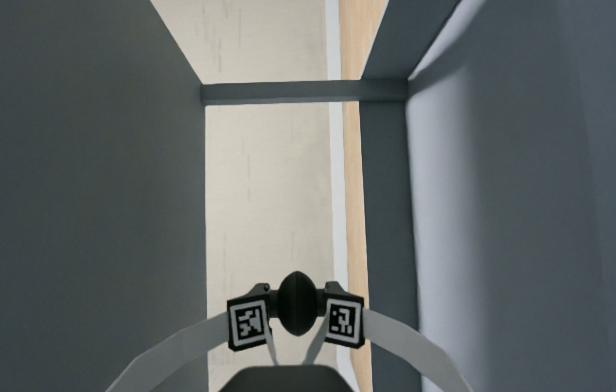

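move:
  r1: {"base":{"translate_m":-0.1},"pace":"slow"}
  blocking: false
  cameras: []

wait:
  seconds: 3
  cameras: []

move:
  r1: {"joints":{"lift_m":0.265}}
  blocking: false
  cameras: []

wait:
  seconds: 3
  cameras: ["r1_wrist_camera"]

Scene clock: 2334.10 s.
move: r1 moving
r1.base_odometry: x=-2.101 y=+1.443 heading=+1.352
r1.turned_by_wheels: +0.000
r1.turned_by_imu: -0.001
r1.base_tilt: forward=-1.6 right=+1.3
r1.lidar_m: 0.32 0.33 1.05 1.01 1.10 1.55 1.75 1.82 1.83 1.73 0.54 0.35
r1.base_status: translate_m moving
r1.joint_positions: lift_m=+0.146 arm_m=+0.000 wrist_yaw_rad=+0.002 wrist_pitch_rad=+0.004 wrist_roll_rad=+1.568 gripper_m=-0.029
r1.joint_status: not commanded
r1.measured_speeds: translate_m=-0.049 strafe_m=+0.000 rotate_rad=-0.003 lift_m=+0.000 arm_m=+0.000 wrist_yaw_rad=+0.000 wrist_pitch_rad=+0.000 wrist_roll_rad=+0.000
r1.motor_effort: lift_m=+12(13) arm_m=+4(4) wheel_0=-5(6) wheel_1=-4(4) wheel_2=+6(6)
r1.servo_current: wrist_yaw_rad=39(72) wrist_pitch_rad=39(52) wrist_roll_rad=39(59) gripper_m=65(65)
r1.hand_pose: x=+0.4595 y=-0.0868 z=+0.3226 quat_wxyz=(+0.708, +0.706, +0.002, -0.001) (m; r1's base frame)
r1.wrist_depth_mm: - - - - 1336 329 - / - - 591 - 564 332 - / - - - - 585 340 263 / - - - - 574 342 252 / - - - - 574 347 254 / - - 185 197 480 343 253 / - 136 173 - 165 304 253
r2: as last shown
r2.base_tilt: forward=-0.7 right=+0.1
r2.lidar_m: 0.97 3.48 3.62 4.26 4.22 2.21 1.30 1.13 1.15 1.36 1.60 1.46
r2.motor_effort: lift_m=+21(21) arm_m=-6(6) wheel_0=+19(20) wheel_1=+5(5) wheel_2=+19(19)
r2.servo_current: wrist_yaw_rad=78(111) wrist_pitch_rad=39(46) wrist_roll_rad=59(59) gripper_m=117(124)
r2.contact_limits: translate_m 0.9
r2.wrist_depth_mm: - - 260 285 306 336 368 / - - 262 289 307 338 370 / - - 264 289 310 340 373 / - - 264 291 310 343 375 / - - 264 205 315 343 377 / - - 184 200 178 351 382 / - 258 264 - 325 332 384
pictures: none
No camera images: "cameras" was empty.

Scene clock: 2335.90 s.
earlier move: r1 done
r1.base_odometry: x=-2.120 y=+1.358 heading=+1.352
r1.turned_by_wheels: +0.000
r1.turned_by_imu: +0.000
r1.base_tilt: forward=-1.6 right=+1.3
r1.lidar_m: 0.39 0.43 1.07 1.02 1.11 1.54 1.65 1.76 1.82 1.72 2.10 0.44
r1.base_status: done
r1.joint_positions: lift_m=+0.146 arm_m=+0.000 wrist_yaw_rad=+0.002 wrist_pitch_rad=+0.004 wrist_roll_rad=+1.568 gripper_m=-0.029
r1.joint_status: not commanded
r1.measured_speeds: all 0
r1.motor_effort: lift_m=+12(13) arm_m=+3(4) wheel_0=-3(8) wheel_1=-3(6) wheel_2=+3(7)
r1.servo_current: wrist_yaw_rad=65(72) wrist_pitch_rad=39(52) wrist_roll_rad=46(65) gripper_m=59(65)
r1.hand_pose: x=+0.4595 y=-0.0868 z=+0.3226 quat_wxyz=(+0.708, +0.706, +0.002, -0.001) (m; r1's base frame)
r1.wrist_depth_mm: - - - - 500 229 230 / - - - - 559 226 226 / - - - - 504 222 224 / - - - - 661 219 218 / - - - - 647 216 215 / - - 183 198 179 213 212 / - 136 176 - 158 209 209
r2.base_odometry: x=-2.238 y=-1.582 heading=-1.482
r2.turned_by_wheels: +0.000
r2.turned_by_imu: +0.000
r2.base_tilt: forward=-0.7 right=+0.1
r2.lidar_m: 0.98 3.46 3.60 4.24 4.22 2.20 1.32 1.14 1.16 1.39 1.61 1.44
r2.base_status: not commanded
r2.joint_positions: lift_m=+0.780 arm_m=+0.540 wrist_yaw_rad=+0.267 wrist_pitch_rad=+0.004 wrist_roll_rad=+0.002 gripper_m=-0.028
r2.joint_status: not commanded
r2.measured_speeds: all 0
r2.motor_effort: lift_m=+21(21) arm_m=-6(6) wheel_0=+20(20) wheel_1=+5(5) wheel_2=+18(19)
r2.servo_current: wrist_yaw_rad=98(111) wrist_pitch_rad=46(46) wrist_roll_rad=39(59) gripper_m=130(130)
r2.contact_limits: translate_m 0.9
r2.hand_pose: x=+1.0123 y=-0.0082 z=+0.9568 quat_wxyz=(+0.991, +0.001, +0.002, +0.133) (m; r2's base frame)
r2.wrist_depth_mm: - - 259 285 307 336 366 / - - 260 287 309 338 368 / - - 263 289 309 338 373 / - - 263 290 312 342 377 / - - 265 205 314 343 375 / - - 184 200 178 351 379 / - 258 264 - 324 334 384
wait: 1.80 of 3 s (r1 has come to rest)
pictures: none
No camera images: "cameras" was empty.

Scene clock: 2336.40 s.
move: r1 moving
r1.base_odometry: x=-2.120 y=+1.358 heading=+1.352
r1.turned_by_wheels: +0.000
r1.turned_by_imu: +0.000
r1.base_tilt: forward=-1.6 right=+1.2
r1.lidar_m: 0.41 0.41 1.06 1.02 1.11 1.56 1.67 1.75 1.82 1.71 2.13 0.46
r1.base_status: not commanded
r1.joint_positions: lift_m=+0.182 arm_m=+0.000 wrist_yaw_rad=+0.002 wrist_pitch_rad=+0.004 wrist_roll_rad=+1.568 gripper_m=-0.029
r1.joint_status: lift_m moving
r1.measured_speeds: translate_m=+0.000 strafe_m=+0.000 rotate_rad=+0.000 lift_m=+0.146 arm_m=+0.000 wrist_yaw_rad=+0.000 wrist_pitch_rad=+0.000 wrist_roll_rad=+0.000
r1.motor_effort: lift_m=+26(27) arm_m=+4(4) wheel_0=-4(4) wheel_1=-3(3) wheel_2=+3(3)
r1.servo_current: wrist_yaw_rad=46(52) wrist_pitch_rad=46(46) wrist_roll_rad=39(72) gripper_m=65(65)
r1.hand_pose: x=+0.4595 y=-0.0868 z=+0.3595 quat_wxyz=(+0.708, +0.706, +0.002, -0.001) (m; r1's base frame)
r1.wrist_depth_mm: 225 - - - 1537 394 230 / 221 - - - 654 399 227 / 218 - 668 - - 402 223 / 214 - - - 676 410 220 / 211 - - - 661 410 215 / 207 - 180 198 179 415 211 / 204 136 173 - 176 362 209
r2: as last shown
r2.base_tilt: forward=-0.6 right=+0.0
r2.lidar_m: 0.99 3.50 3.61 4.23 4.19 2.22 1.32 1.14 1.14 1.34 1.59 1.46
r2.motor_effort: lift_m=+21(21) arm_m=-6(6) wheel_0=+19(20) wheel_1=+4(5) wheel_2=+19(19)
r2.servo_current: wrist_yaw_rad=98(111) wrist_pitch_rad=46(52) wrist_roll_rad=52(59) gripper_m=124(130)
r2.contact_limits: translate_m 0.9
r2.wrist_depth_mm: - - 260 286 306 336 366 / - - 260 287 310 338 373 / - - 262 289 309 342 368 / - - 263 289 314 343 375 / - - 264 204 312 343 377 / - - 184 200 178 351 379 / - 258 264 - 325 334 384
pictures: none
No camera images: "cameras" was empty.

Scene clock: 2337.43 s.
earlier move: r1 done
r1.base_odometry: x=-2.120 y=+1.358 heading=+1.352
r1.turned_by_wheels: +0.000
r1.turned_by_imu: +0.000
r1.base_tilt: forward=-1.6 right=+1.2
r1.lidar_m: 0.40 0.43 1.09 1.02 1.08 1.55 1.66 1.78 1.81 1.71 2.09 0.45
r1.base_status: not commanded
r1.joint_positions: lift_m=+0.264 arm_m=+0.000 wrist_yaw_rad=+0.002 wrist_pitch_rad=+0.006 wrist_roll_rad=+1.568 gripper_m=-0.029
r1.joint_status: all done
r1.measured_speeds: all 0
r1.motor_effort: lift_m=+27(29) arm_m=+4(4) wheel_0=-4(4) wheel_1=-3(3) wheel_2=+3(3)
r1.servo_current: wrist_yaw_rad=46(65) wrist_pitch_rad=39(52) wrist_roll_rad=59(72) gripper_m=59(72)
r1.hand_pose: x=+0.4595 y=-0.0868 z=+0.4408 quat_wxyz=(+0.708, +0.706, +0.003, -0.001) (m; r1's base frame)
r1.wrist_depth_mm: - 226 228 - 1863 976 397 / 517 222 223 - 1808 500 402 / 544 218 219 - 1921 500 402 / 535 215 216 - 1921 504 404 / 535 211 212 - 1661 512 407 / 530 207 209 199 182 504 404 / 530 204 167 145 177 477 427
r2.base_odometry: x=-2.238 y=-1.582 heading=-1.482
r2.turned_by_wheels: +0.000
r2.turned_by_imu: +0.000
r2.base_tilt: forward=-0.6 right=+0.0
r2.lidar_m: 0.98 3.48 3.58 4.22 4.20 2.17 1.30 1.12 1.15 1.36 1.59 1.44
r2.base_status: not commanded
r2.joint_positions: lift_m=+0.780 arm_m=+0.540 wrist_yaw_rad=+0.267 wrist_pitch_rad=+0.004 wrist_roll_rad=+0.002 gripper_m=-0.028
r2.joint_status: not commanded
r2.measured_speeds: all 0
r2.motor_effort: lift_m=+21(21) arm_m=-5(6) wheel_0=+20(20) wheel_1=+4(5) wheel_2=+19(19)
r2.servo_current: wrist_yaw_rad=91(111) wrist_pitch_rad=46(52) wrist_roll_rad=39(59) gripper_m=124(130)
r2.contact_limits: translate_m 0.9
r2.hand_pose: x=+1.0123 y=-0.0082 z=+0.9568 quat_wxyz=(+0.991, +0.001, +0.002, +0.133) (m; r2's base frame)
r2.wrist_depth_mm: - - 259 285 307 338 368 / - - 262 287 309 338 370 / - - 262 289 310 342 373 / - - 264 290 312 342 375 / - - 265 206 314 343 375 / - - 184 200 179 353 379 / - 258 264 - 325 334 384
wait: 1.03 of 3 s (r1 has come to rest)
pictures: r1_wrist_camera
Images, in order (width x height): r1_wrist_camera 616x392.

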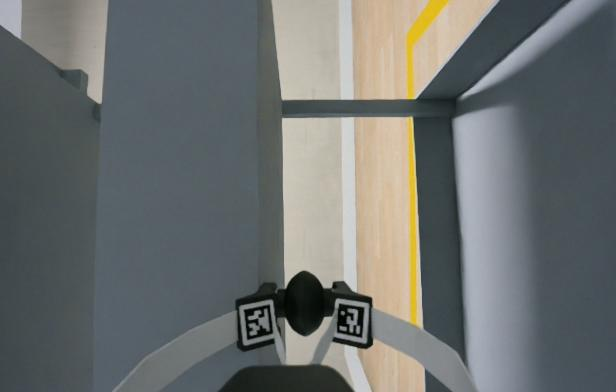

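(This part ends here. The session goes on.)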